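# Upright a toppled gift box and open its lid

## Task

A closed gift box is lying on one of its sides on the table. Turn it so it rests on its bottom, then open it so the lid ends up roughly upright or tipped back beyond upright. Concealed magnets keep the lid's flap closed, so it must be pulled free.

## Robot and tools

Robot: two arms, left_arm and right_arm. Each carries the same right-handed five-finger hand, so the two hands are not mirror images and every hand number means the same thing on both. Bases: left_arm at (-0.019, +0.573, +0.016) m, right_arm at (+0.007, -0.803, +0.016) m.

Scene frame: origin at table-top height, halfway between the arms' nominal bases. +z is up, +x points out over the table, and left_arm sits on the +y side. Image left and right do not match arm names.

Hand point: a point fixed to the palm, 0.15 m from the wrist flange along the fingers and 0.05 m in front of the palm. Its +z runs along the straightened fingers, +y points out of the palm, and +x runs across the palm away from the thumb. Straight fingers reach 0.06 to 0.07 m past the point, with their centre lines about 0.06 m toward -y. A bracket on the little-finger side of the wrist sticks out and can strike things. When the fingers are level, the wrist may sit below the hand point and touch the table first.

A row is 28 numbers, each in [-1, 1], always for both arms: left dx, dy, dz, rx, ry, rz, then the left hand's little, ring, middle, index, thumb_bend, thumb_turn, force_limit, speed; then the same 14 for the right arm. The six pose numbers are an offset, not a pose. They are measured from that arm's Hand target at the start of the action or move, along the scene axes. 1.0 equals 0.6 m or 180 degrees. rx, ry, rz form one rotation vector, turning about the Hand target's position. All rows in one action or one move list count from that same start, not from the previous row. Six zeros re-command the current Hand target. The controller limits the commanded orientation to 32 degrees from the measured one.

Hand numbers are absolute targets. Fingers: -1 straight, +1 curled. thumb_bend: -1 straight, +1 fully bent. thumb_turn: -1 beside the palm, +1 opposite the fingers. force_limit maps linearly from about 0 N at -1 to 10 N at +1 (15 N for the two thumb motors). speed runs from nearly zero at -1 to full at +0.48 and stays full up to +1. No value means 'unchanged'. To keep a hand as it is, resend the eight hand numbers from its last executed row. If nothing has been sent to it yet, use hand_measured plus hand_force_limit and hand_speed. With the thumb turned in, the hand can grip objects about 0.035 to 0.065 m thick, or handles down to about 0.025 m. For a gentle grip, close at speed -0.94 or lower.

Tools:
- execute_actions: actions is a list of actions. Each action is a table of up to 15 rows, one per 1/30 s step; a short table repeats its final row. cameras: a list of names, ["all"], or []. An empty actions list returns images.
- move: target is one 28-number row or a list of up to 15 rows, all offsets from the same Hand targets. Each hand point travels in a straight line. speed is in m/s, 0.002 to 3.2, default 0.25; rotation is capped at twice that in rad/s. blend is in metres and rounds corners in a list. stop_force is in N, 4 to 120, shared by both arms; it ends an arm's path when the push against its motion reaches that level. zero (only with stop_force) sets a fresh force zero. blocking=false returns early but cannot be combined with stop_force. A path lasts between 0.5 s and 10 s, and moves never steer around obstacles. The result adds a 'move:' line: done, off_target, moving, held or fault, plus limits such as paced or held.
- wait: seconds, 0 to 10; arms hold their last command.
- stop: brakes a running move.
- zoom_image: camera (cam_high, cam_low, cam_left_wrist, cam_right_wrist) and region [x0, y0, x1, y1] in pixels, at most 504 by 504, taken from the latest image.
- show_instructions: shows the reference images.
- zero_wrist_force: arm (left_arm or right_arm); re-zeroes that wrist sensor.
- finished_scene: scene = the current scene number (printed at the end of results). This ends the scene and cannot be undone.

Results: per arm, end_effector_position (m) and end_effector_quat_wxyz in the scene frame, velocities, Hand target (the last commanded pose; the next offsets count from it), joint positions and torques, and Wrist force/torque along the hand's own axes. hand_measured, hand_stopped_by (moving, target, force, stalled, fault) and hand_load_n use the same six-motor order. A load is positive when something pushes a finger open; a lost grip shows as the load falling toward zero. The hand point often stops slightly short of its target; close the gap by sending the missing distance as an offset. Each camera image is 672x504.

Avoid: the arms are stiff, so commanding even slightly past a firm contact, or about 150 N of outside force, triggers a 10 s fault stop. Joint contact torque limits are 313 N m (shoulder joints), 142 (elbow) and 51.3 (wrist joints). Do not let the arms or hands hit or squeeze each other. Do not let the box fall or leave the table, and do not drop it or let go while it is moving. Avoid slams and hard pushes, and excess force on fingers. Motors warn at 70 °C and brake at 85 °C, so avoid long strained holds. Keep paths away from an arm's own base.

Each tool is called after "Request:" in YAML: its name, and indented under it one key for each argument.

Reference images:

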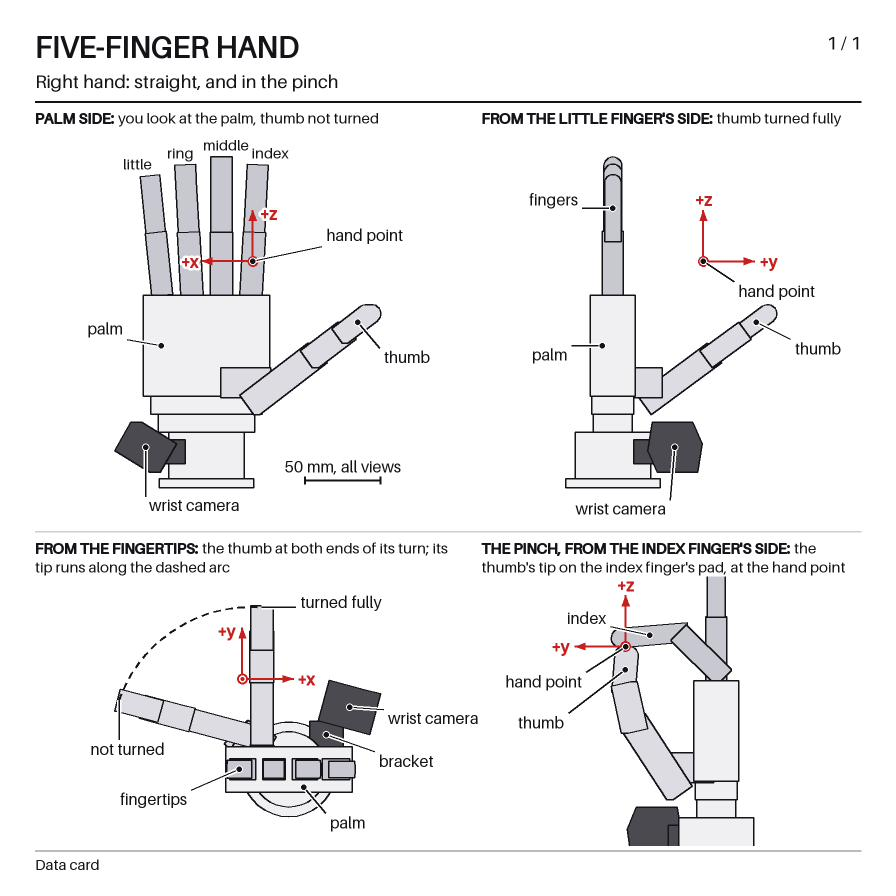

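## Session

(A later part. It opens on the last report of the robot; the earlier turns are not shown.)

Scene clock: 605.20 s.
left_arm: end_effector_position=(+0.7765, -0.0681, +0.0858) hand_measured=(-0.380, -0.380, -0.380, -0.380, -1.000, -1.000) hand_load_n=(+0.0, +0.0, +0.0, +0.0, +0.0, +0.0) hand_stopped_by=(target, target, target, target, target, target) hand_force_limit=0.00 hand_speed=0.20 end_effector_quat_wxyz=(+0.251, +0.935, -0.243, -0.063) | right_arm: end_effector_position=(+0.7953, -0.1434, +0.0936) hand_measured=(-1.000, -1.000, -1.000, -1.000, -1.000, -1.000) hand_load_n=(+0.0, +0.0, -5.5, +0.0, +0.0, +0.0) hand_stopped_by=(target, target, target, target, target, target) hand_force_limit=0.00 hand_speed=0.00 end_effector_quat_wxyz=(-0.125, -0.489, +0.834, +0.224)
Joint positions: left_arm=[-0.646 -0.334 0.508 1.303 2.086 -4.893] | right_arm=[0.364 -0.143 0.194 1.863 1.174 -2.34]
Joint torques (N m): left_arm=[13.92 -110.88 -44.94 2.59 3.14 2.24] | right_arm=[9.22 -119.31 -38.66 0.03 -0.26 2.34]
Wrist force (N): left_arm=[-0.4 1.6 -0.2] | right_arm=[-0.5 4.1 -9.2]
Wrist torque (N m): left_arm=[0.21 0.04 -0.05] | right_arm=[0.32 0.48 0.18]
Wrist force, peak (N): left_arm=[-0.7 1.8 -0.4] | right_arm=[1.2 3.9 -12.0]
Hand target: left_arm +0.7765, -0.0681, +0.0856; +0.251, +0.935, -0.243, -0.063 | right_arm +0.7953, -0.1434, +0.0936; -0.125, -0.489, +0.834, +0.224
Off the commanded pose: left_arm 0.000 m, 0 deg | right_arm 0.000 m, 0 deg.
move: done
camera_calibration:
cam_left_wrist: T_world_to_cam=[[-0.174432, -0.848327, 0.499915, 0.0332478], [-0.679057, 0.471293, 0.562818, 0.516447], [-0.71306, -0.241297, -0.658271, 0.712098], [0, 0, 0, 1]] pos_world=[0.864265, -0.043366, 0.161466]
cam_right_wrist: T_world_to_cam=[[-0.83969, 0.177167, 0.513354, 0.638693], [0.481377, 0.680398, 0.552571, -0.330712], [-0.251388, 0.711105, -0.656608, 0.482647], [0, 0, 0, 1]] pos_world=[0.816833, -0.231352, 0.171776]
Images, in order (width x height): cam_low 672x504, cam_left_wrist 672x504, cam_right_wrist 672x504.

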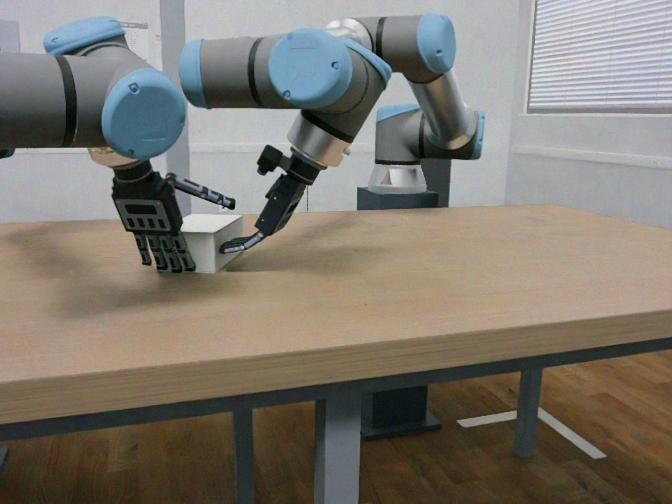

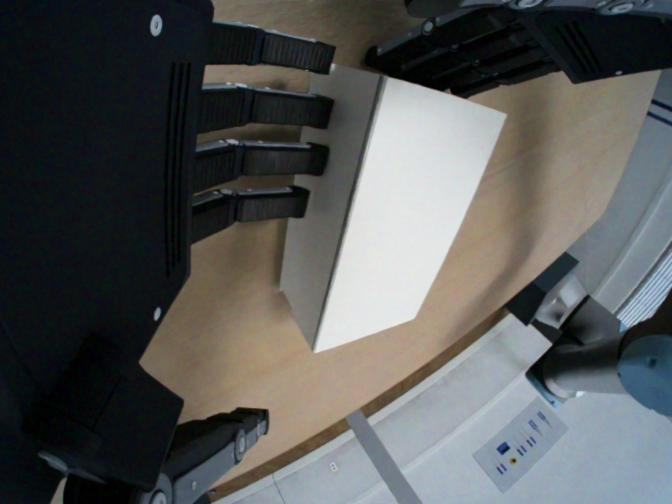

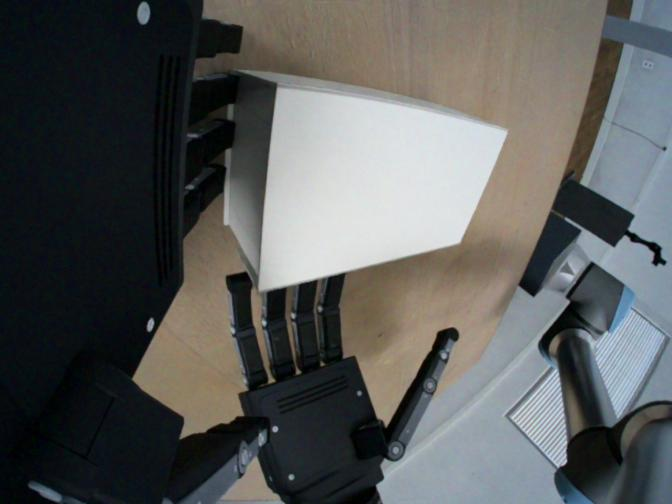

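Request:
move:
  target:
    - [0.012,0.022,0,0,0,0,-0.38,-0.38,-0.38,-0.38,-1,-1,0,0.2,0,0,0,0,0,0,-1,-1,-1,-1,-1,-1,0,0]
    - [0.012,0.022,-0.042,0,0,0,-0.38,-0.38,-0.38,-0.38,-1,-1,0,0.2,0,0,0,0,0,0,-1,-1,-1,-1,-1,-1,0,0]
    - [-0.0112,-0.0205,-0.042,0,0,0,-0.38,-0.38,-0.38,-0.38,-1,-1,0,0.2,0,0,0,0,0,0,-1,-1,-1,-1,-1,-1,0,0]
  speed: [0.08,0.08,0.04]

Request:
move:
  target: [-0.005,-0.009,0.05,0,0,0,-0.38,-0.38,-0.38,-0.38,-1,-1,0,0.2,0,0,0,0,0,0,-1,-1,-1,-1,-1,-1,0,0]
  speed: 0.03
  cameras: ["cam_low","cam_right_wrist","cam_left_wrist"]

Request:
zoom_image:
  camera: "cam_low"
  region: [130, 150, 330, 310]

Request:
zoom_image:
  camera: "cam_left_wrist"
  region: [190, 0, 550, 360]

Scene clock: 617.67 s.
left_arm: end_effector_position=(+0.7696, -0.0805, +0.0603) hand_measured=(-0.380, -0.380, -0.380, -0.380, -1.000, -1.000) hand_load_n=(+0.0, +0.0, +0.5, +0.5, +0.0, +0.0) hand_stopped_by=(target, target, target, target, target, target) hand_force_limit=0.00 hand_speed=0.20 end_effector_quat_wxyz=(+0.251, +0.935, -0.243, -0.063) | right_arm: end_effector_position=(+0.7954, -0.1435, +0.0936) hand_measured=(-1.000, -1.000, -1.000, -1.000, -1.000, -1.000) hand_load_n=(+0.5, +0.0, -3.0, +0.0, +0.0, +0.0) hand_stopped_by=(target, target, target, target, target, target) hand_force_limit=0.00 hand_speed=0.00 end_effector_quat_wxyz=(-0.125, -0.489, +0.834, +0.224)
Joint positions: left_arm=[-0.66 -0.318 0.521 1.267 2.085 -4.908] | right_arm=[0.364 -0.143 0.194 1.863 1.174 -2.34]
Joint torques (N m): left_arm=[-0.4 -120.15 -54.99 -0.43 3.29 2.2] | right_arm=[8.15 -117.76 -33.7 0.2 -3.31 2.46]
Wrist force (N): left_arm=[-13.8 -11.2 -13.5] | right_arm=[13.6 -1.6 -17.6]
Wrist torque (N m): left_arm=[1.02 -0.35 -0.26] | right_arm=[1.13 1.50 0.71]
Wrist force, peak (N): left_arm=[-13.7 -12.7 -14.9] | right_arm=[13.5 -1.6 -17.8]
Hand target: left_arm +0.7698, -0.0804, +0.0604; +0.251, +0.935, -0.243, -0.063 | right_arm +0.7953, -0.1434, +0.0936; -0.125, -0.489, +0.834, +0.224
Off the commanded pose: left_arm 0.000 m, 0 deg | right_arm 0.000 m, 0 deg.
move: done

Scene clock: 618.93 s.
left_arm: end_effector_position=(+0.7667, -0.0859, +0.0906) hand_measured=(-0.380, -0.380, -0.380, -0.380, -1.000, -1.000) hand_load_n=(+0.0, +0.0, +4.5, +0.0, +0.0, +0.0) hand_stopped_by=(target, target, target, target, target, target) hand_force_limit=0.00 hand_speed=0.20 end_effector_quat_wxyz=(+0.251, +0.935, -0.243, -0.063) | right_arm: end_effector_position=(+0.7954, -0.1435, +0.0936) hand_measured=(-1.000, -1.000, -1.000, -1.000, -1.000, -1.000) hand_load_n=(+2.0, +0.0, -5.0, +0.0, +0.0, +0.0) hand_stopped_by=(target, target, target, target, target, target) hand_force_limit=0.00 hand_speed=0.00 end_effector_quat_wxyz=(-0.125, -0.489, +0.834, +0.224)
Joint positions: left_arm=[-0.665 -0.337 0.505 1.299 2.084 -4.915] | right_arm=[0.364 -0.143 0.194 1.863 1.174 -2.34]
Joint torques (N m): left_arm=[-29.48 -102.77 -43.49 -3.73 3.23 -1.45] | right_arm=[31.49 -118.85 -38.79 0.09 -9.82 2.52]
Wrist force (N): left_arm=[-17.4 -17.1 -17.7] | right_arm=[24.2 -13.2 -10.2]
Wrist torque (N m): left_arm=[1.41 -0.48 -0.44] | right_arm=[1.22 1.62 0.47]
Wrist force, peak (N): left_arm=[-20.4 -20.9 -18.7] | right_arm=[27.9 -14.0 -12.3]
Hand target: left_arm +0.7668, -0.0858, +0.0904; +0.251, +0.935, -0.243, -0.063 | right_arm +0.7953, -0.1434, +0.0936; -0.125, -0.489, +0.834, +0.224
Off the commanded pose: left_arm 0.000 m, 0 deg | right_arm 0.000 m, 0 deg.
move: done
camera_calibration:
cam_left_wrist: T_world_to_cam=[[-0.174512, -0.848271, 0.499981, 0.0140656], [-0.679036, 0.471393, 0.56276, 0.51549], [-0.713061, -0.241297, -0.65827, 0.704112], [0, 0, 0, 1]] pos_world=[0.854565, -0.0611668, 0.166366]
cam_right_wrist: T_world_to_cam=[[-0.839682, 0.177178, 0.513363, 0.638772], [0.481391, 0.680395, 0.552562, -0.330771], [-0.251388, 0.711105, -0.656608, 0.482672], [0, 0, 0, 1]] pos_world=[0.816933, -0.231352, 0.171776]
Images, in order (width x height): cam_low 672x504, cam_left_wrist 672x504, cam_right_wrist 672x504.

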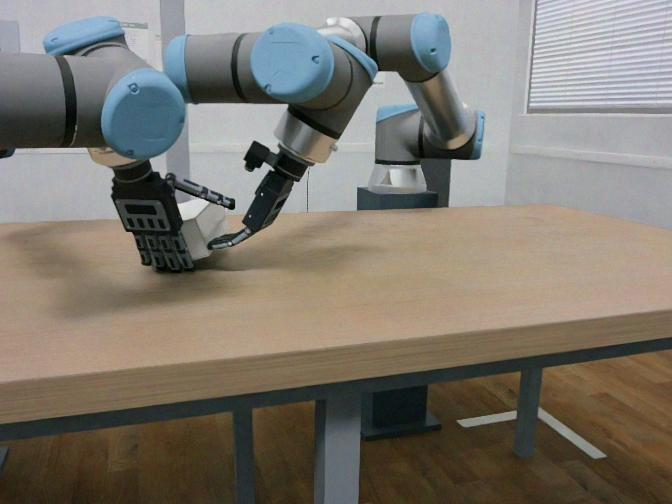

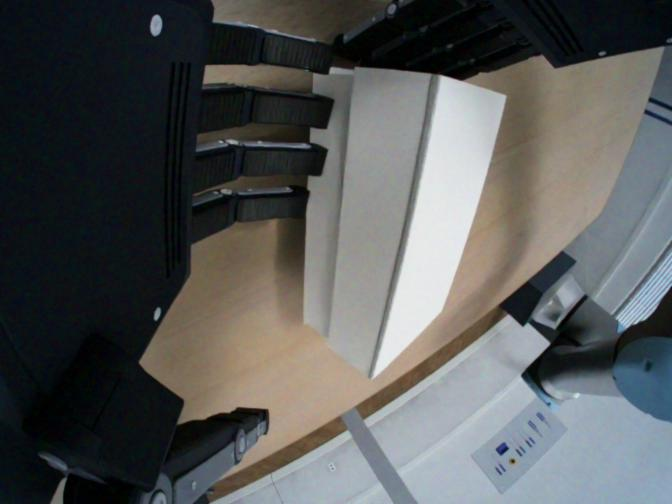

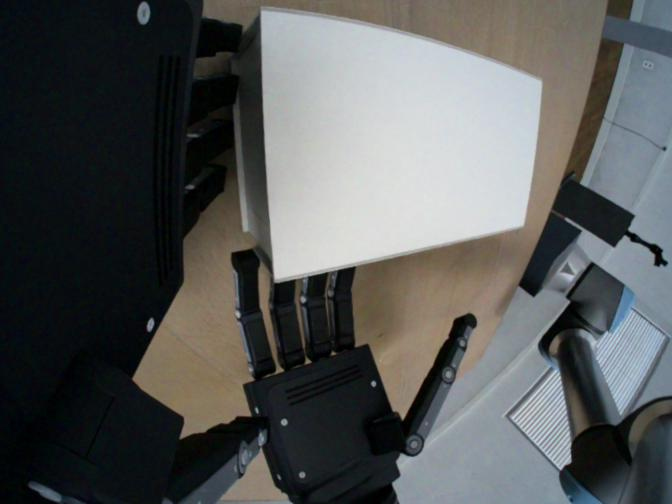

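Scaled by 2.520.

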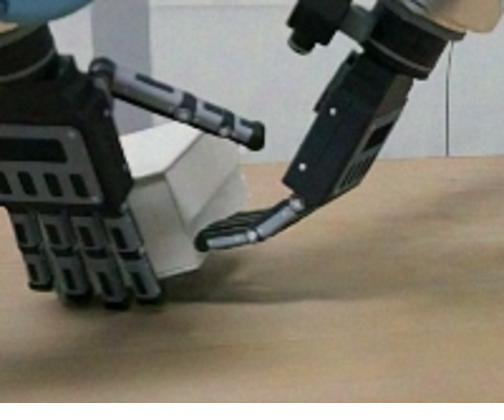

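Scaled by 1.400 from the camera's 672x504 image, which has a finer 960x720 frame.

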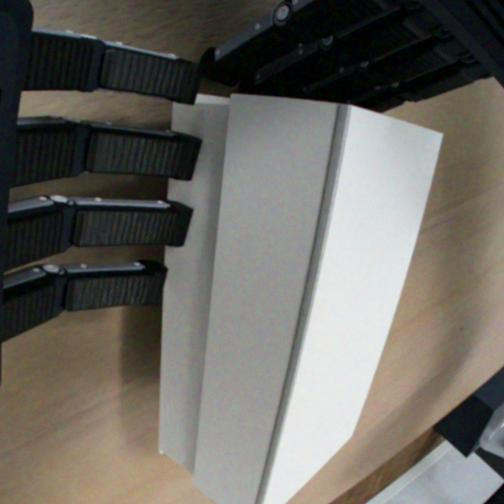

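Request:
move:
  target:
    - [0.003,0.006,-0.045,0,0,0,-0.38,-0.38,-0.38,-0.38,-1,-1,0,0.2,0,0,0,0,0,0,-1,-1,-1,-1,-1,-1,0,0]
    - [0.035,0.062,-0.035,0,0,0,-0.38,-0.38,-0.38,-0.38,-1,-1,0,0.2,0,0,0,0,0,0,-1,-1,-1,-1,-1,-1,0,0]
    - [0.035,0.062,-0.035,0,0,0,-0.38,-0.38,-0.38,-0.38,-1,-1,0,0.2,0,0,0.02,0,0,0,-1,-1,-1,-1,-1,-1,0,0]
    - [0.035,0.062,-0.035,0,0,0,-0.38,-0.38,-0.38,-0.38,-1,-1,0,0.2,0.065,-0.03,0.02,0,0,0,-1,-1,-1,-1,-1,-1,0,0]
  speed: [0.03,0.08,0.05,0.1]

Request:
move:
  target: [0,0,0,0,0,0,-0.38,-0.38,-0.38,-0.38,-1,-1,0,0.2,0,0,-0.06,0,0,0,-1,-1,-1,-1,-1,-1,0,0]
  speed: 0.015
  stop_force: 8
  cameras: ["all"]

Request:
zoom_image:
  camera: "cam_left_wrist"
  region: [190, 0, 550, 360]

Request:
zoom_image:
  camera: "cam_right_wrist"
  region: [150, 0, 510, 330]

Scene clock: 644.17 s.
left_arm: end_effector_position=(+0.7878, -0.0486, +0.0693) hand_measured=(-0.380, -0.380, -0.380, -0.380, -1.000, -1.000) hand_load_n=(+0.0, +0.0, +0.0, +0.0, +0.0, +0.0) hand_stopped_by=(target, target, target, target, target, target) hand_force_limit=0.00 hand_speed=0.20 end_effector_quat_wxyz=(+0.251, +0.935, -0.243, -0.063) | right_arm: end_effector_position=(+0.8321, -0.1627, +0.1054) hand_measured=(-1.000, -1.000, -1.000, -1.000, -1.000, -1.000) hand_load_n=(+0.0, +0.0, +0.0, +0.0, +0.0, +0.0) hand_stopped_by=(target, target, target, target, target, target) hand_force_limit=0.00 hand_speed=0.00 end_effector_quat_wxyz=(-0.092, -0.473, +0.845, +0.231) end_effector_velocity=(-0.002, +0.001, +0.001) end_effector_angular_velocity=(-0.003, +0.004, +0.004)
Joint positions: left_arm=[-0.624 -0.319 0.511 1.298 2.088 -4.868] | right_arm=[0.328 -0.083 0.035 1.905 1.152 -2.326]
Joint velocities: left_arm=[within noise] | right_arm=[0.002 0 0 0.006 0.002 -0.002]
Joint torques (N m): left_arm=[-14.87 -115.69 -28.41 1.65 0.54 -1.81] | right_arm=[11.37 -124.46 -45.56 7.51 1.16 -2.34]
Wrist force (N): left_arm=[-0.2 1.8 -0.3] | right_arm=[-0.1 1.1 -2.3]
Wrist torque (N m): left_arm=[0.24 0.01 0.05] | right_arm=[0.27 -0.02 0.07]
Wrist force, peak (N): left_arm=[-29.9 -20.4 -29.0] | right_arm=[29.1 -13.9 -13.9]
Hand target: left_arm +0.7878, -0.0486, +0.0694; +0.251, +0.935, -0.243, -0.063 | right_arm +0.8343, -0.1614, +0.1056; -0.125, -0.489, +0.834, +0.224
Off the commanded pose: left_arm 0.000 m, 0 deg | right_arm 0.003 m, 4 deg.
elbow stopped short (right arm): the move would have taken joint 3 (elbow) straighter than the controller allows.
move: off_target (right_arm)

Scene clock: 646.10 s.
left_arm: end_effector_position=(+0.7878, -0.0486, +0.0694) hand_measured=(-0.380, -0.380, -0.380, -0.380, -1.000, -1.000) hand_load_n=(+0.0, +0.0, +0.0, +0.0, +0.0, +0.5) hand_stopped_by=(target, target, target, target, target, target) hand_force_limit=0.00 hand_speed=0.20 end_effector_quat_wxyz=(+0.251, +0.935, -0.243, -0.063) | right_arm: end_effector_position=(+0.8312, -0.1632, +0.0942) hand_measured=(-1.000, -1.000, -1.000, -1.000, -1.000, -1.000) hand_load_n=(+0.0, +0.0, -1.5, +0.0, +0.0, +0.0) hand_stopped_by=(target, target, target, target, target, target) hand_force_limit=0.00 hand_speed=0.00 end_effector_quat_wxyz=(-0.095, -0.475, +0.844, +0.230)
Joint positions: left_arm=[-0.624 -0.319 0.511 1.298 2.088 -4.868] | right_arm=[0.328 -0.073 0.035 1.901 1.155 -2.33]
Joint torques (N m): left_arm=[-15.54 -122.21 -28.61 1.58 0.49 -1.96] | right_arm=[7.41 -123.93 -30.93 6.13 -1.04 2.36]
Wrist force (N): left_arm=[-0.1 1.7 -0.3] | right_arm=[-0.5 2.7 -11.7]
Wrist torque (N m): left_arm=[0.24 0.00 0.06] | right_arm=[0.78 0.24 0.23]
Wrist force, peak (N): left_arm=[-0.3 1.8 -0.1] | right_arm=[-1.1 3.3 -21.1]
Hand target: left_arm +0.7878, -0.0486, +0.0694; +0.251, +0.935, -0.243, -0.063 | right_arm +0.8312, -0.1632, +0.0942; -0.095, -0.475, +0.844, +0.230 (not the last commanded pose)
Off the commanded pose: left_arm 0.000 m, 0 deg | right_arm 0.025 m, 4 deg.
elbow stopped short (right arm): the move would have taken joint 3 (elbow) straighter than the controller allows.
move: contact (right_arm)
camera_calibration:
cam_left_wrist: T_world_to_cam=[[-0.174432, -0.848327, 0.499915, 0.0599599], [-0.679057, 0.471293, 0.562818, 0.524161], [-0.71306, -0.241297, -0.658271, 0.714065], [0, 0, 0, 1]] pos_world=[0.875565, -0.023866, 0.145066]
cam_right_wrist: T_world_to_cam=[[-0.850122, 0.203975, 0.485476, 0.687674], [0.49128, 0.639113, 0.591759, -0.353535], [-0.18957, 0.741572, -0.643533, 0.458472], [0, 0, 0, 1]] pos_world=[0.845204, -0.25431, 0.1704]

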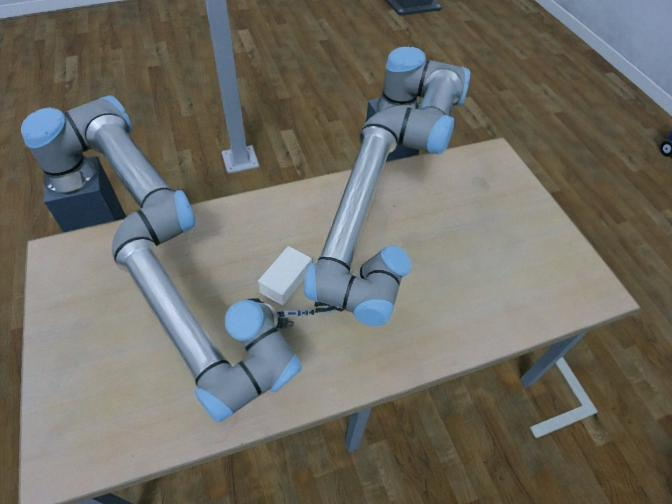

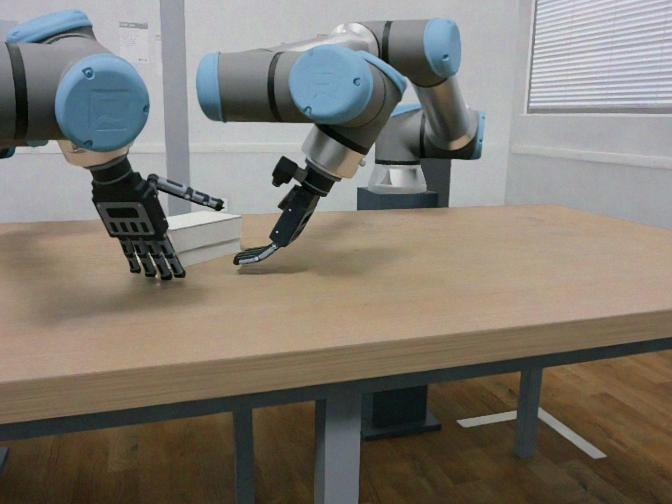

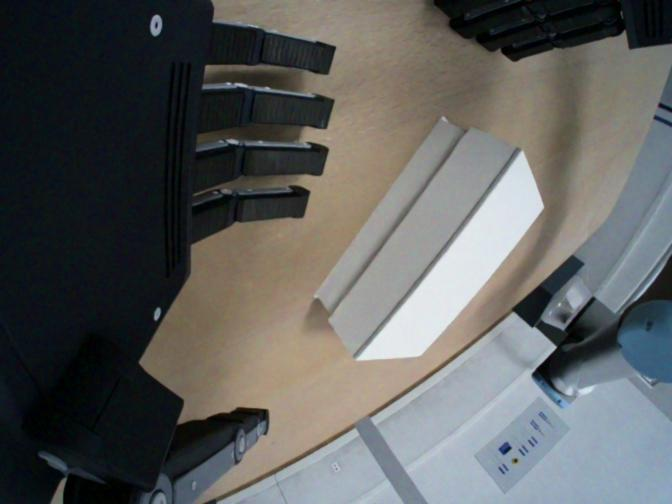

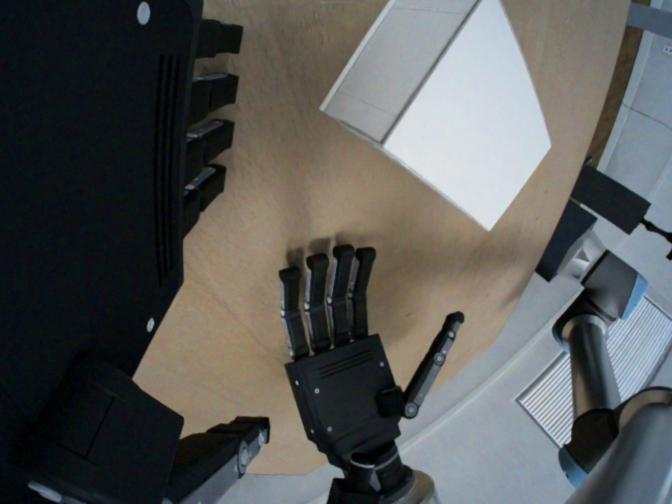

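Scaled by 1.400 from the camera's 672x504 image, which has a finer 960x720 frame.

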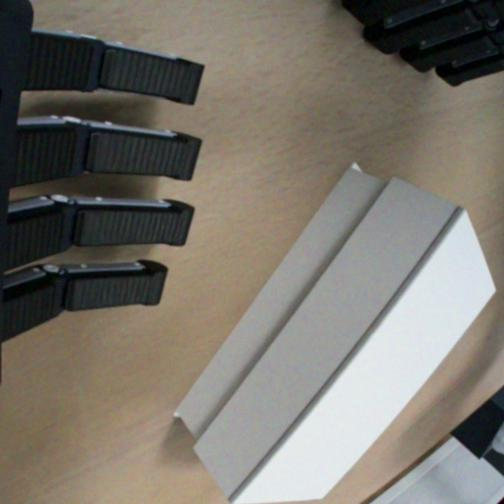

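Scaled by 1.400 from the camera's 672x504 image, which has a finer 960x720 frame.

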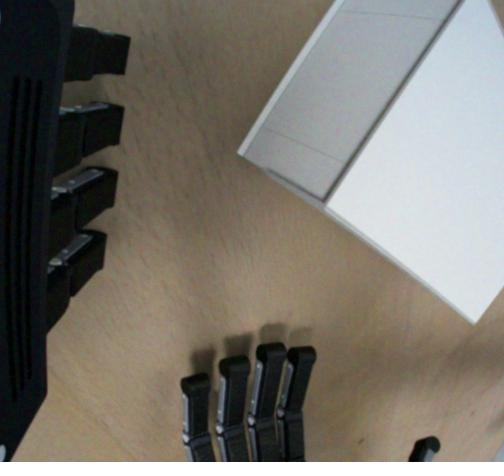

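Request:
move:
  target: [0,0,0,0,0,0,-0.38,-0.38,-0.38,-0.38,-1,-1,0,0.2,0.0,-0.2,0.3,0,0,0,-1,-1,-1,-1,-1,-1,0,0]
  speed: 0.25
  cameras: ["cam_high","cam_low","cam_left_wrist"]

Request:
zoom_image:
  camera: "cam_high"
  region: [240, 230, 340, 320]

Request:
zoom_image:
  camera: "cam_low"
  region: [120, 180, 280, 300]

Request:
zoom_image:
  camera: "cam_left_wrist"
  region: [300, 100, 560, 370]

Scene clock: 685.70 s.
left_arm: end_effector_position=(+0.7878, -0.0486, +0.0694) hand_measured=(-0.380, -0.380, -0.380, -0.380, -1.000, -1.000) hand_load_n=(+0.0, +0.0, +0.0, +0.0, +0.0, +0.5) hand_stopped_by=(target, target, target, target, target, target) hand_force_limit=0.00 hand_speed=0.20 end_effector_quat_wxyz=(+0.251, +0.935, -0.243, -0.063) | right_arm: end_effector_position=(+0.8312, -0.2832, +0.2741) hand_measured=(-1.000, -1.000, -1.000, -1.000, -1.000, -1.000) hand_load_n=(+0.0, +0.0, +0.0, +0.0, +0.0, +0.5) hand_stopped_by=(target, target, target, target, target, target) hand_force_limit=0.00 hand_speed=0.00 end_effector_quat_wxyz=(-0.095, -0.475, +0.844, +0.230)
Joint positions: left_arm=[-0.624 -0.319 0.511 1.298 2.088 -4.868] | right_arm=[0.217 -0.427 0.45 1.885 1.19 -2.445]
Joint torques (N m): left_arm=[-14.85 -121.31 -28.99 1.5 0.52 -1.61] | right_arm=[0 -104.54 -48.5 4.59 -2.21 2.9]
Wrist force (N): left_arm=[0.0 1.6 -0.3] | right_arm=[-0.3 0.4 -2.2]
Wrist torque (N m): left_arm=[0.21 -0.01 0.06] | right_arm=[0.10 -0.04 0.04]
Wrist force, peak (N): left_arm=[0.2 1.9 -0.3] | right_arm=[-0.3 2.6 -11.8]
Hand target: left_arm +0.7878, -0.0486, +0.0694; +0.251, +0.935, -0.243, -0.063 | right_arm +0.8312, -0.2832, +0.2742; -0.095, -0.475, +0.844, +0.230
Off the commanded pose: left_arm 0.000 m, 0 deg | right_arm 0.000 m, 0 deg.
move: done
camera_calibration:
cam_left_wrist: T_world_to_cam=[[-0.174432, -0.848327, 0.499915, 0.0599599], [-0.679057, 0.471293, 0.562818, 0.524161], [-0.71306, -0.241297, -0.658271, 0.714065], [0, 0, 0, 1]] pos_world=[0.875565, -0.023866, 0.145066]
Images, in order (width x height): cam_high 672x504, cam_low 672x504, cam_left_wrist 672x504.

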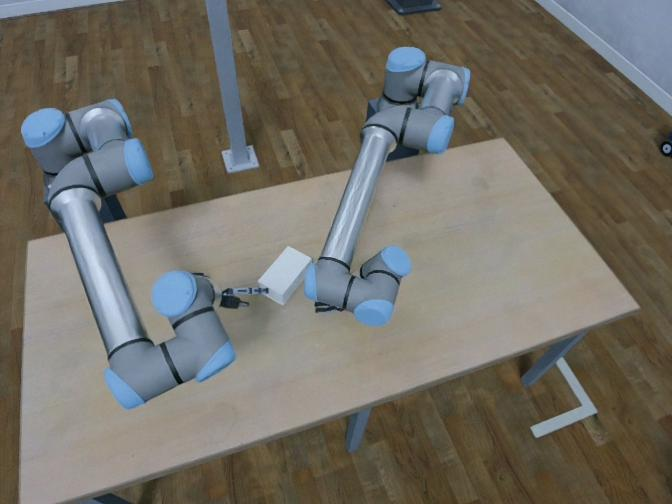

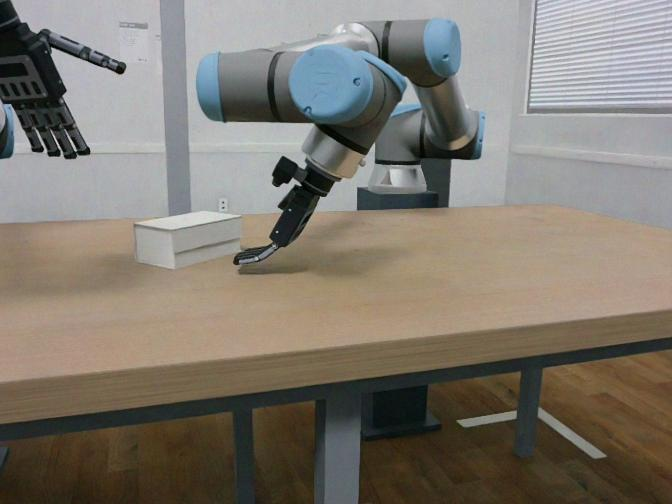

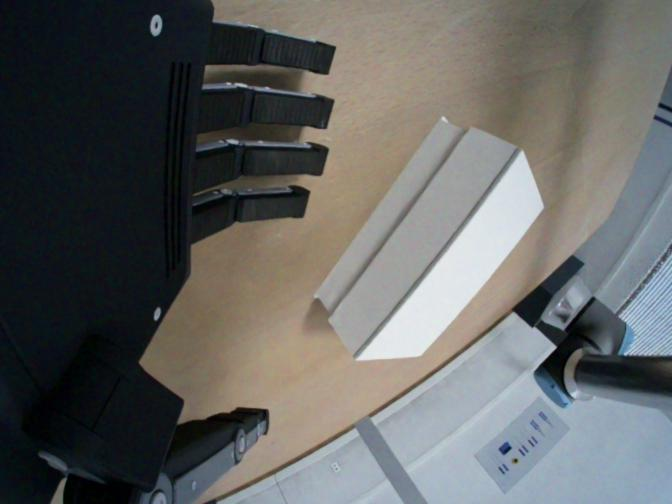

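Scaled by 5.040.

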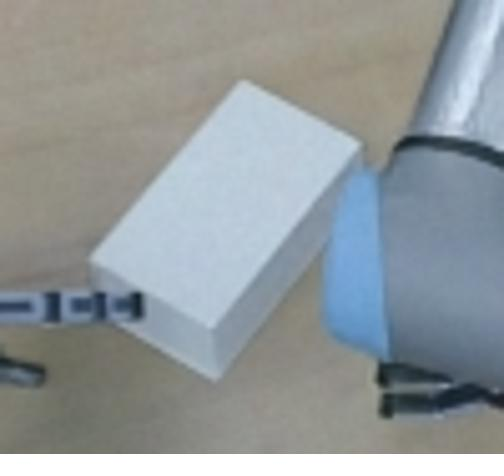

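Scaled by 3.150.

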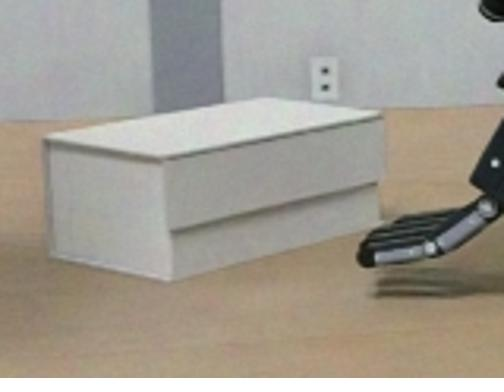

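Scaled by 1.867 from the camera's 672x504 image, which has a finer 960x720 frame.

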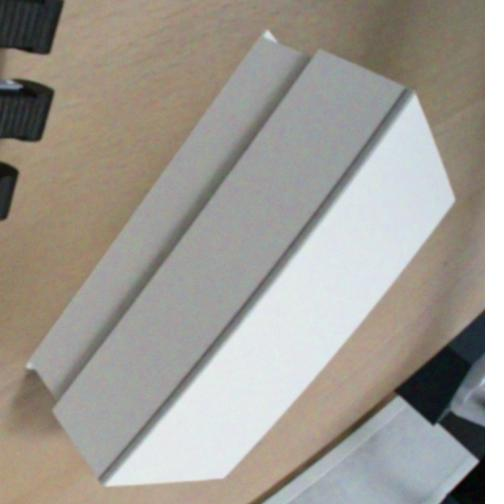

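Request:
move:
  target:
    - [-0.083,-0.041,0,0,0,-0.113,-0.38,-0.38,-0.38,-0.38,-1,-1,0,0.2,0,0,0,0,0,0,-1,-1,-1,-1,-1,-1,0,0]
    - [-0.083,-0.041,-0.0155,0,0,-0.113,-0.38,-0.38,-0.38,-0.38,-1,-1,0,0.2,0,0,0,0,0,0,-1,-1,-1,-1,-1,-1,0,0]
  speed: [0.2,0.05]

Request:
move:
  target:
    - [-0.0378,-0.0328,0,0,0,0,-0.38,-0.38,-0.38,-0.38,-1,-1,0,0.2,0,0,0,0,0,0,-1,-1,-1,-1,-1,-1,0,0]
    - [-0.0428,-0.0372,0.02,0,0,0,-0.38,-0.38,-0.38,-0.38,-1,-1,0,0.2,0,0,0,0,0,0,-1,-1,-1,-1,-1,-1,0,0]
    - [-0.0428,-0.0372,0.05,0,0,0,-0.38,-0.38,-0.38,-0.38,-1,-1,0,0.2,0,0,0,0,0,0,-1,-1,-1,-1,-1,-1,0,0]
  speed: 0.04
  blend: [0.002,0.01,0]
  cameras: ["cam_low","cam_left_wrist"]

Request:
zoom_image:
  camera: "cam_low"
  region: [120, 150, 320, 300]

Request:
zoom_image:
  camera: "cam_left_wrist"
  region: [190, 0, 550, 360]

Scene clock: 700.57 s.
left_arm: end_effector_position=(+0.7379, -0.0732, +0.0598) hand_measured=(-0.380, -0.380, -0.380, -0.380, -1.000, -1.000) hand_load_n=(+0.0, +0.0, -0.5, +0.0, +0.0, +0.0) hand_stopped_by=(target, target, target, target, target, target) hand_force_limit=0.00 hand_speed=0.20 end_effector_quat_wxyz=(+0.236, +0.877, -0.404, -0.107) | right_arm: end_effector_position=(+0.8312, -0.2832, +0.2742) hand_measured=(-1.000, -1.000, -1.000, -1.000, -1.000, -1.000) hand_load_n=(+0.0, +0.0, +0.0, -0.5, +0.0, +0.0) hand_stopped_by=(target, target, target, target, target, target) hand_force_limit=0.00 hand_speed=0.00 end_effector_quat_wxyz=(-0.095, -0.475, +0.844, +0.230)
Joint positions: left_arm=[-0.684 -0.164 0.245 1.578 2.087 -4.527] | right_arm=[0.217 -0.427 0.45 1.885 1.19 -2.445]
Joint torques (N m): left_arm=[16.45 -132.35 -42.11 5.67 3.32 1.75] | right_arm=[-5.49 -91.02 -48.4 5.99 -2.34 3.24]
Wrist force (N): left_arm=[0.3 1.3 -0.3] | right_arm=[-0.2 0.4 -2.2]
Wrist torque (N m): left_arm=[0.19 -0.08 0.18] | right_arm=[0.09 -0.05 0.04]
Wrist force, peak (N): left_arm=[0.5 2.3 0.0] | right_arm=[-0.6 0.5 -2.5]
Hand target: left_arm +0.7380, -0.0732, +0.0601; +0.236, +0.877, -0.404, -0.107 | right_arm +0.8312, -0.2832, +0.2742; -0.095, -0.475, +0.844, +0.230
Off the commanded pose: left_arm 0.000 m, 0 deg | right_arm 0.000 m, 0 deg.
move: done

Scene clock: 702.33 s.
left_arm: end_effector_position=(+0.7123, -0.0956, +0.0903) hand_measured=(-0.380, -0.380, -0.380, -0.380, -1.000, -1.000) hand_load_n=(+0.0, +0.0, +0.0, +0.0, +0.0, +0.0) hand_stopped_by=(target, target, target, target, target, target) hand_force_limit=0.00 hand_speed=0.20 end_effector_quat_wxyz=(+0.236, +0.877, -0.404, -0.107) | right_arm: end_effector_position=(+0.8312, -0.2832, +0.2742) hand_measured=(-1.000, -1.000, -1.000, -1.000, -1.000, -1.000) hand_load_n=(+0.0, +0.0, +0.0, +0.0, +0.0, +0.0) hand_stopped_by=(target, target, target, target, target, target) hand_force_limit=0.00 hand_speed=0.00 end_effector_quat_wxyz=(-0.095, -0.475, +0.844, +0.230)
Joint positions: left_arm=[-0.716 -0.237 0.339 1.539 2.09 -4.564] | right_arm=[0.217 -0.427 0.45 1.885 1.19 -2.445]
Joint torques (N m): left_arm=[-6.57 -105.19 -37.38 2.03 3.25 0.72] | right_arm=[-5.02 -91.78 -48.08 6.4 -1.94 3.05]
Wrist force (N): left_arm=[0.1 1.2 -0.4] | right_arm=[-0.5 0.3 -2.2]
Wrist torque (N m): left_arm=[0.17 -0.03 0.16] | right_arm=[0.08 -0.01 0.02]
Wrist force, peak (N): left_arm=[0.1 1.7 -1.0] | right_arm=[-0.2 0.5 -2.5]
Hand target: left_arm +0.7123, -0.0955, +0.0901; +0.236, +0.877, -0.404, -0.107 | right_arm +0.8312, -0.2832, +0.2742; -0.095, -0.475, +0.844, +0.230
Off the commanded pose: left_arm 0.000 m, 0 deg | right_arm 0.000 m, 0 deg.
move: done; blend cut to 0.0063 m at target 2
camera_calibration:
cam_left_wrist: T_world_to_cam=[[-0.458464, -0.73475, 0.499954, 0.209591], [-0.472848, 0.677994, 0.562796, 0.356068], [-0.75248, 0.0216191, -0.65826, 0.715895], [0, 0, 0, 1]] pos_world=[0.803152, -0.102892, 0.166066]
Images, in order (width x height): cam_low 672x504, cam_left_wrist 672x504.

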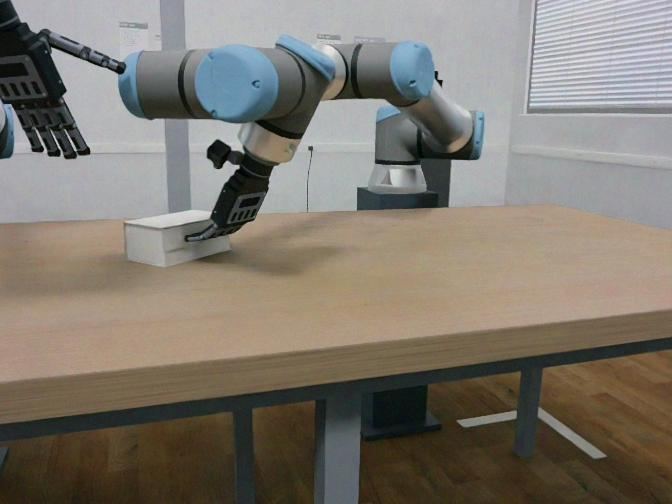

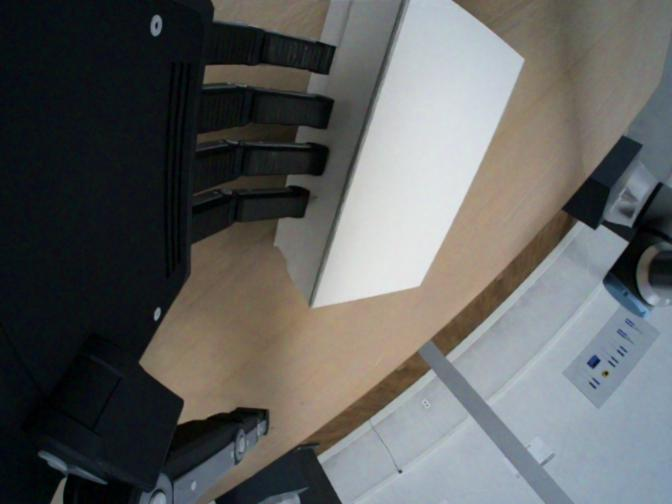

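Scaled by 2.520.

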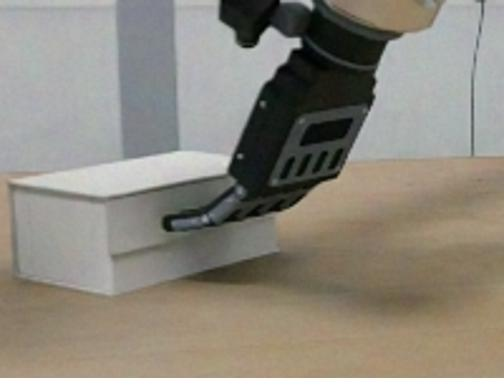

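Scaled by 1.400 from the camera's 672x504 image, which has a finer 960x720 frame.

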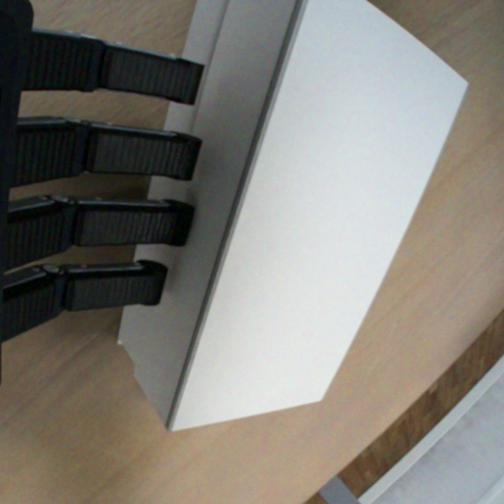

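Request:
move:
  target:
    - [0.02,0.017,0.0,0,0,0,-0.38,-0.38,-0.38,-0.38,-1,-1,0,0.2,0,0,0,0,0,0,-1,-1,-1,-1,-1,-1,0,0]
    - [0.02,0.017,-0.05,0,0,0,-0.38,-0.38,-0.38,-0.38,-1,-1,0,0.2,0,0,0,0,0,0,-1,-1,-1,-1,-1,-1,0,0]
    - [-0.03,-0.026,-0.05,0,0,0,-0.38,-0.38,-0.38,-0.38,-1,-1,0,0.2,0,0,0,0,0,0,-1,-1,-1,-1,-1,-1,0,0]
  speed: [0.1,0.08,0.05]
  cameras: ["cam_low","cam_left_wrist"]

Request:
zoom_image:
  camera: "cam_low"
  region: [120, 150, 320, 300]

Request:
zoom_image:
  camera: "cam_left_wrist"
  region: [250, 20, 430, 280]

Scene clock: 710.13 s.
left_arm: end_effector_position=(+0.7202, -0.0887, +0.0900) hand_measured=(-0.380, -0.380, -0.380, -0.380, -1.000, -1.000) hand_load_n=(+0.0, +0.0, +0.0, +0.0, -0.5, +0.0) hand_stopped_by=(target, target, target, target, target, target) hand_force_limit=0.00 hand_speed=0.20 end_effector_quat_wxyz=(+0.236, +0.877, -0.404, -0.106) | right_arm: end_effector_position=(+0.8312, -0.2832, +0.2742) hand_measured=(-1.000, -1.000, -1.000, -1.000, -1.000, -1.000) hand_load_n=(+0.0, +0.0, +0.0, +0.0, +0.0, +0.0) hand_stopped_by=(target, target, target, target, target, target) hand_force_limit=0.00 hand_speed=0.00 end_effector_quat_wxyz=(-0.095, -0.475, +0.844, +0.230)
Joint positions: left_arm=[-0.706 -0.222 0.309 1.559 2.089 -4.553] | right_arm=[0.217 -0.427 0.45 1.885 1.19 -2.445]
Joint torques (N m): left_arm=[-10.5 -122.04 -32.9 2.01 0.35 -0.18] | right_arm=[-5.95 -91.98 -47.84 6.13 -2.19 3.27]
Wrist force (N): left_arm=[0.3 1.2 -0.5] | right_arm=[-0.2 0.2 -2.2]
Wrist torque (N m): left_arm=[0.19 -0.06 -0.03] | right_arm=[0.06 -0.05 0.04]
Wrist force, peak (N): left_arm=[0.4 2.0 -0.1] | right_arm=[-0.2 0.5 -2.4]
Hand target: left_arm +0.7201, -0.0888, +0.0900; +0.236, +0.877, -0.404, -0.106 (not the last commanded pose) | right_arm +0.8312, -0.2832, +0.2742; -0.095, -0.475, +0.844, +0.230
Off the commanded pose: left_arm 0.046 m, 0 deg | right_arm 0.000 m, 0 deg.
move: held (left_arm; a check stopped the path); path passed 1 of 3 targets; limits=held
pose unreachable (left arm): on one or more control steps of this call, first in action 0 (counted from 0), this arm could not follow its commanded pose, so it was not sent that pose on those steps. It may still have moved: this result reports where it is.
cause: moving toward the commanded pose would bring a part of the arm too close to another arm (a part of this arm just beyond joint 3 (elbow) and a part of the right arm just beyond its joint 6 (wrist 3), at the place that arm is still heading or pushing toward).
camera_calibration:
cam_left_wrist: T_world_to_cam=[[-0.458348, -0.734862, 0.499895, 0.218339], [-0.473104, 0.677879, 0.562719, 0.355503], [-0.752389, 0.0214186, -0.65837, 0.72142], [0, 0, 0, 1]] pos_world=[0.811054, -0.0959907, 0.165767]
Images, in order (width x height): cam_low 672x504, cam_left_wrist 672x504.

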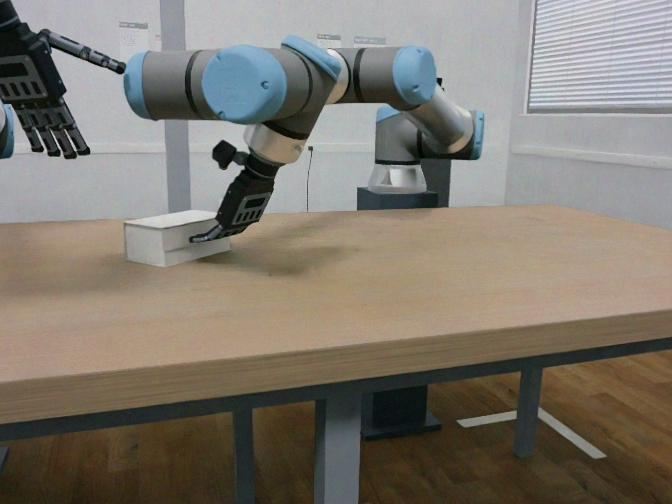

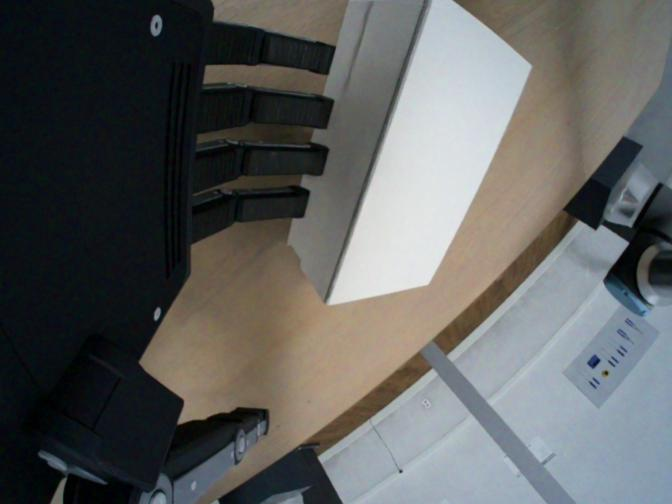

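Scaled by 2.520.

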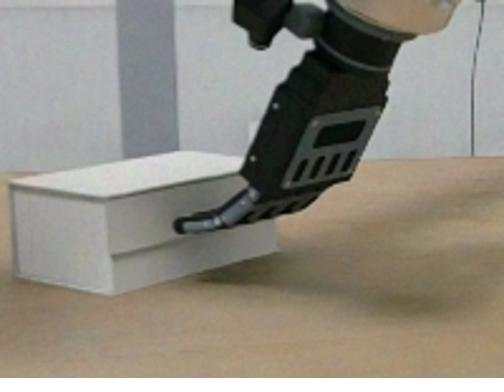

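Scaled by 1.938 from the camera's 672x504 image, which has a finer 960x720 frame.

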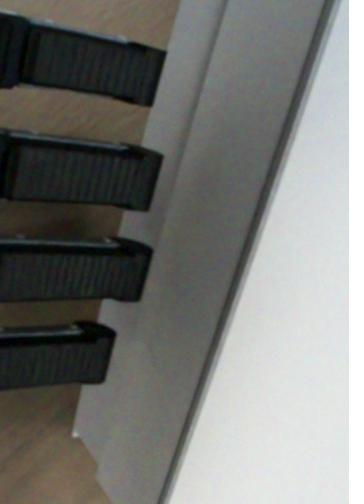

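Request:
move:
  target:
    - [-0.03,0.07,0.267,0,0,0,-0.38,-0.38,-0.38,-0.38,-1,-1,0,0.2,0.065,-0.08,0,0,0,-0.1,-1,-1,-1,-1,-1,-1,0,0]
    - [-0.167,0.182,0.267,0,0,0.5,-0.38,-0.38,-0.38,-0.38,-1,-1,0,0.2,0.065,-0.08,0,0,0,-0.111,-1,-1,-1,-1,-1,-1,0,0]
    - [-0.167,0.182,0.267,0,0,0.5,-1,-1,-1,-1,-1,-1,0,0.2,0.065,-0.08,0,0,0,-0.111,-1,-1,-1,-1,-1,-1,0,0]
  speed: 0.35
  cameras: ["all"]

Request:
zoom_image:
  camera: "cam_high"
  region: [230, 220, 340, 310]

Request:
zoom_image:
  camera: "cam_low"
  region: [100, 180, 260, 300]

Scene clock: 736.77 s.
left_arm: end_effector_position=(+0.7201, -0.0888, +0.0901) hand_measured=(-0.380, -0.380, -0.380, -0.380, -1.000, -1.000) hand_load_n=(+0.0, +0.0, +0.0, +0.0, +0.0, +0.0) hand_stopped_by=(target, target, target, target, target, target) hand_force_limit=0.00 hand_speed=0.20 end_effector_quat_wxyz=(+0.236, +0.877, -0.404, -0.106) | right_arm: end_effector_position=(+0.8337, -0.2863, +0.2743) hand_measured=(-1.000, -1.000, -1.000, -1.000, -1.000, -1.000) hand_load_n=(+0.0, +0.0, +0.0, +0.0, +0.0, +0.0) hand_stopped_by=(target, target, target, target, target, target) hand_force_limit=0.00 hand_speed=0.00 end_effector_quat_wxyz=(-0.093, -0.466, +0.849, +0.231)
Joint positions: left_arm=[-0.706 -0.222 0.309 1.559 2.089 -4.553] | right_arm=[0.212 -0.435 0.464 1.873 1.185 -2.43]
Joint torques (N m): left_arm=[-14.56 -123.96 -33.2 1.87 2.39 -1.29] | right_arm=[8.42 -91.45 -47.52 7.28 1.36 -2.39]
Wrist force (N): left_arm=[0.3 1.3 -0.5] | right_arm=[-0.4 0.4 -2.1]
Wrist torque (N m): left_arm=[0.19 -0.06 -0.03] | right_arm=[0.09 -0.01 0.17]
Wrist force, peak (N): left_arm=[0.5 1.6 -0.6] | right_arm=[-0.1 0.1 -2.7]
Hand target: left_arm +0.7201, -0.0888, +0.0901; +0.236, +0.877, -0.404, -0.106 (not the last commanded pose) | right_arm +0.8337, -0.2862, +0.2742; -0.093, -0.466, +0.849, +0.231 (not the last commanded pose)
Off the commanded pose: left_arm 0.218 m, 90 deg | right_arm 0.058 m, 19 deg.
move: held (left_arm; a check stopped the path), off_target (right_arm; braked when a check withheld steps of left_arm); path passed 0 of 3 targets; target 3's new numbers were not sent; limits=held
pose unreachable (left arm): on one or more control steps of this call, first in action 0 (counted from 0), this arm could not follow its commanded pose, so it was not sent that pose on those steps. It may still have moved: this result reports where it is.
cause: moving toward the commanded pose would bring a part of the arm too close to another arm (a part of this arm just beyond joint 3 (elbow) and a part of the right arm just beyond its joint 6 (wrist 3), 5 mm apart when this arm was first held).
camera_calibration:
cam_left_wrist: T_world_to_cam=[[-0.458332, -0.734832, 0.499953, 0.218223], [-0.473041, 0.677911, 0.562734, 0.355349], [-0.752439, 0.0214207, -0.658314, 0.721441], [0, 0, 0, 1]] pos_world=[0.810953, -0.095991, 0.165866]
cam_right_wrist: T_world_to_cam=[[-0.845925, 0.220836, 0.48543, 0.628793], [0.503887, 0.629091, 0.591897, -0.396128], [-0.174668, 0.745303, -0.64344, 0.654711], [0, 0, 0, 1]] pos_world=[0.845872, -0.377617, 0.350499]

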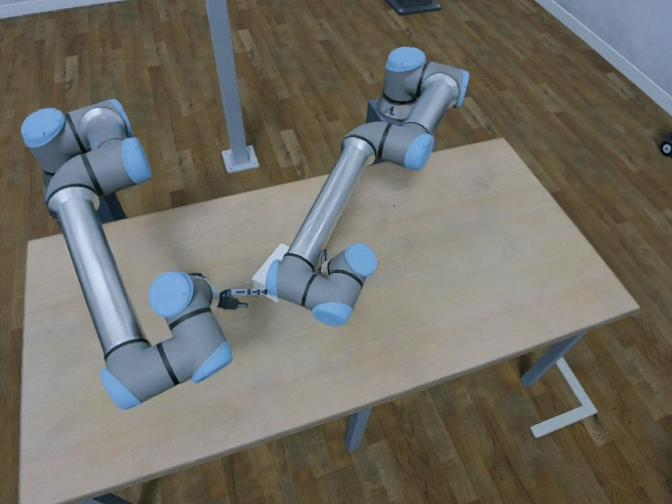

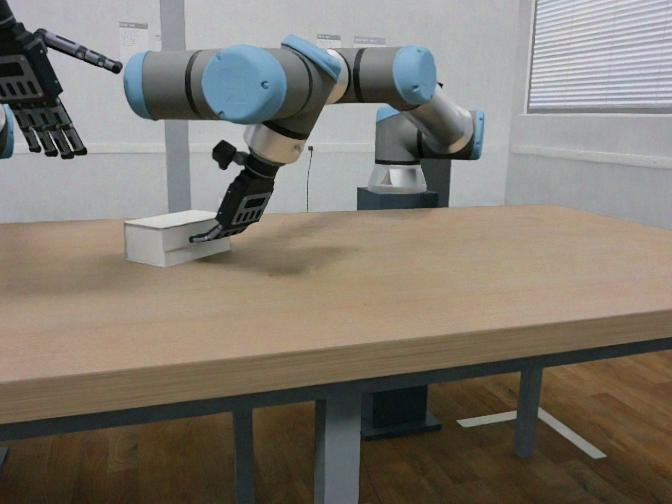

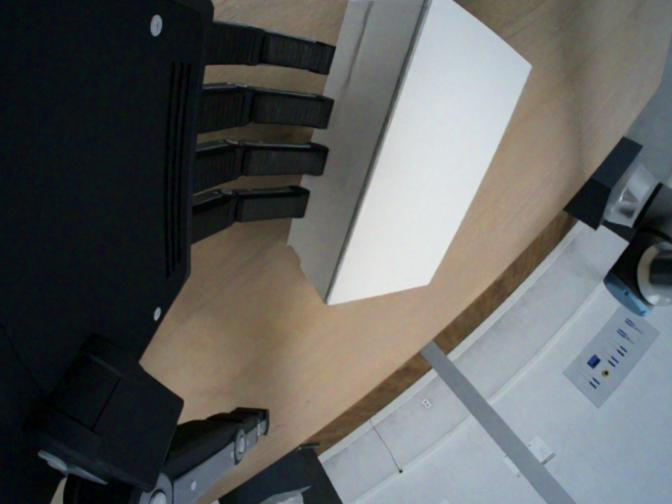

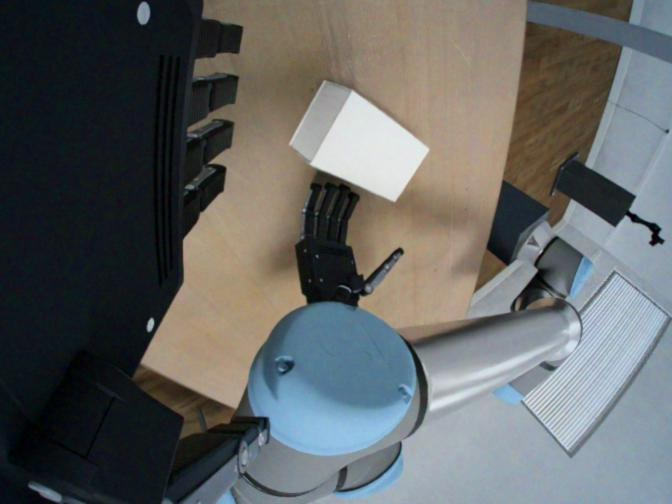

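Scaled by 4.582.

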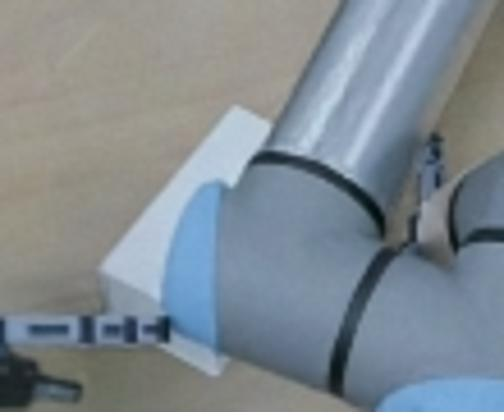

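Scaled by 3.150.

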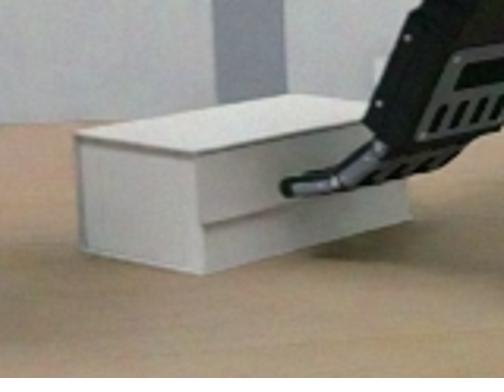

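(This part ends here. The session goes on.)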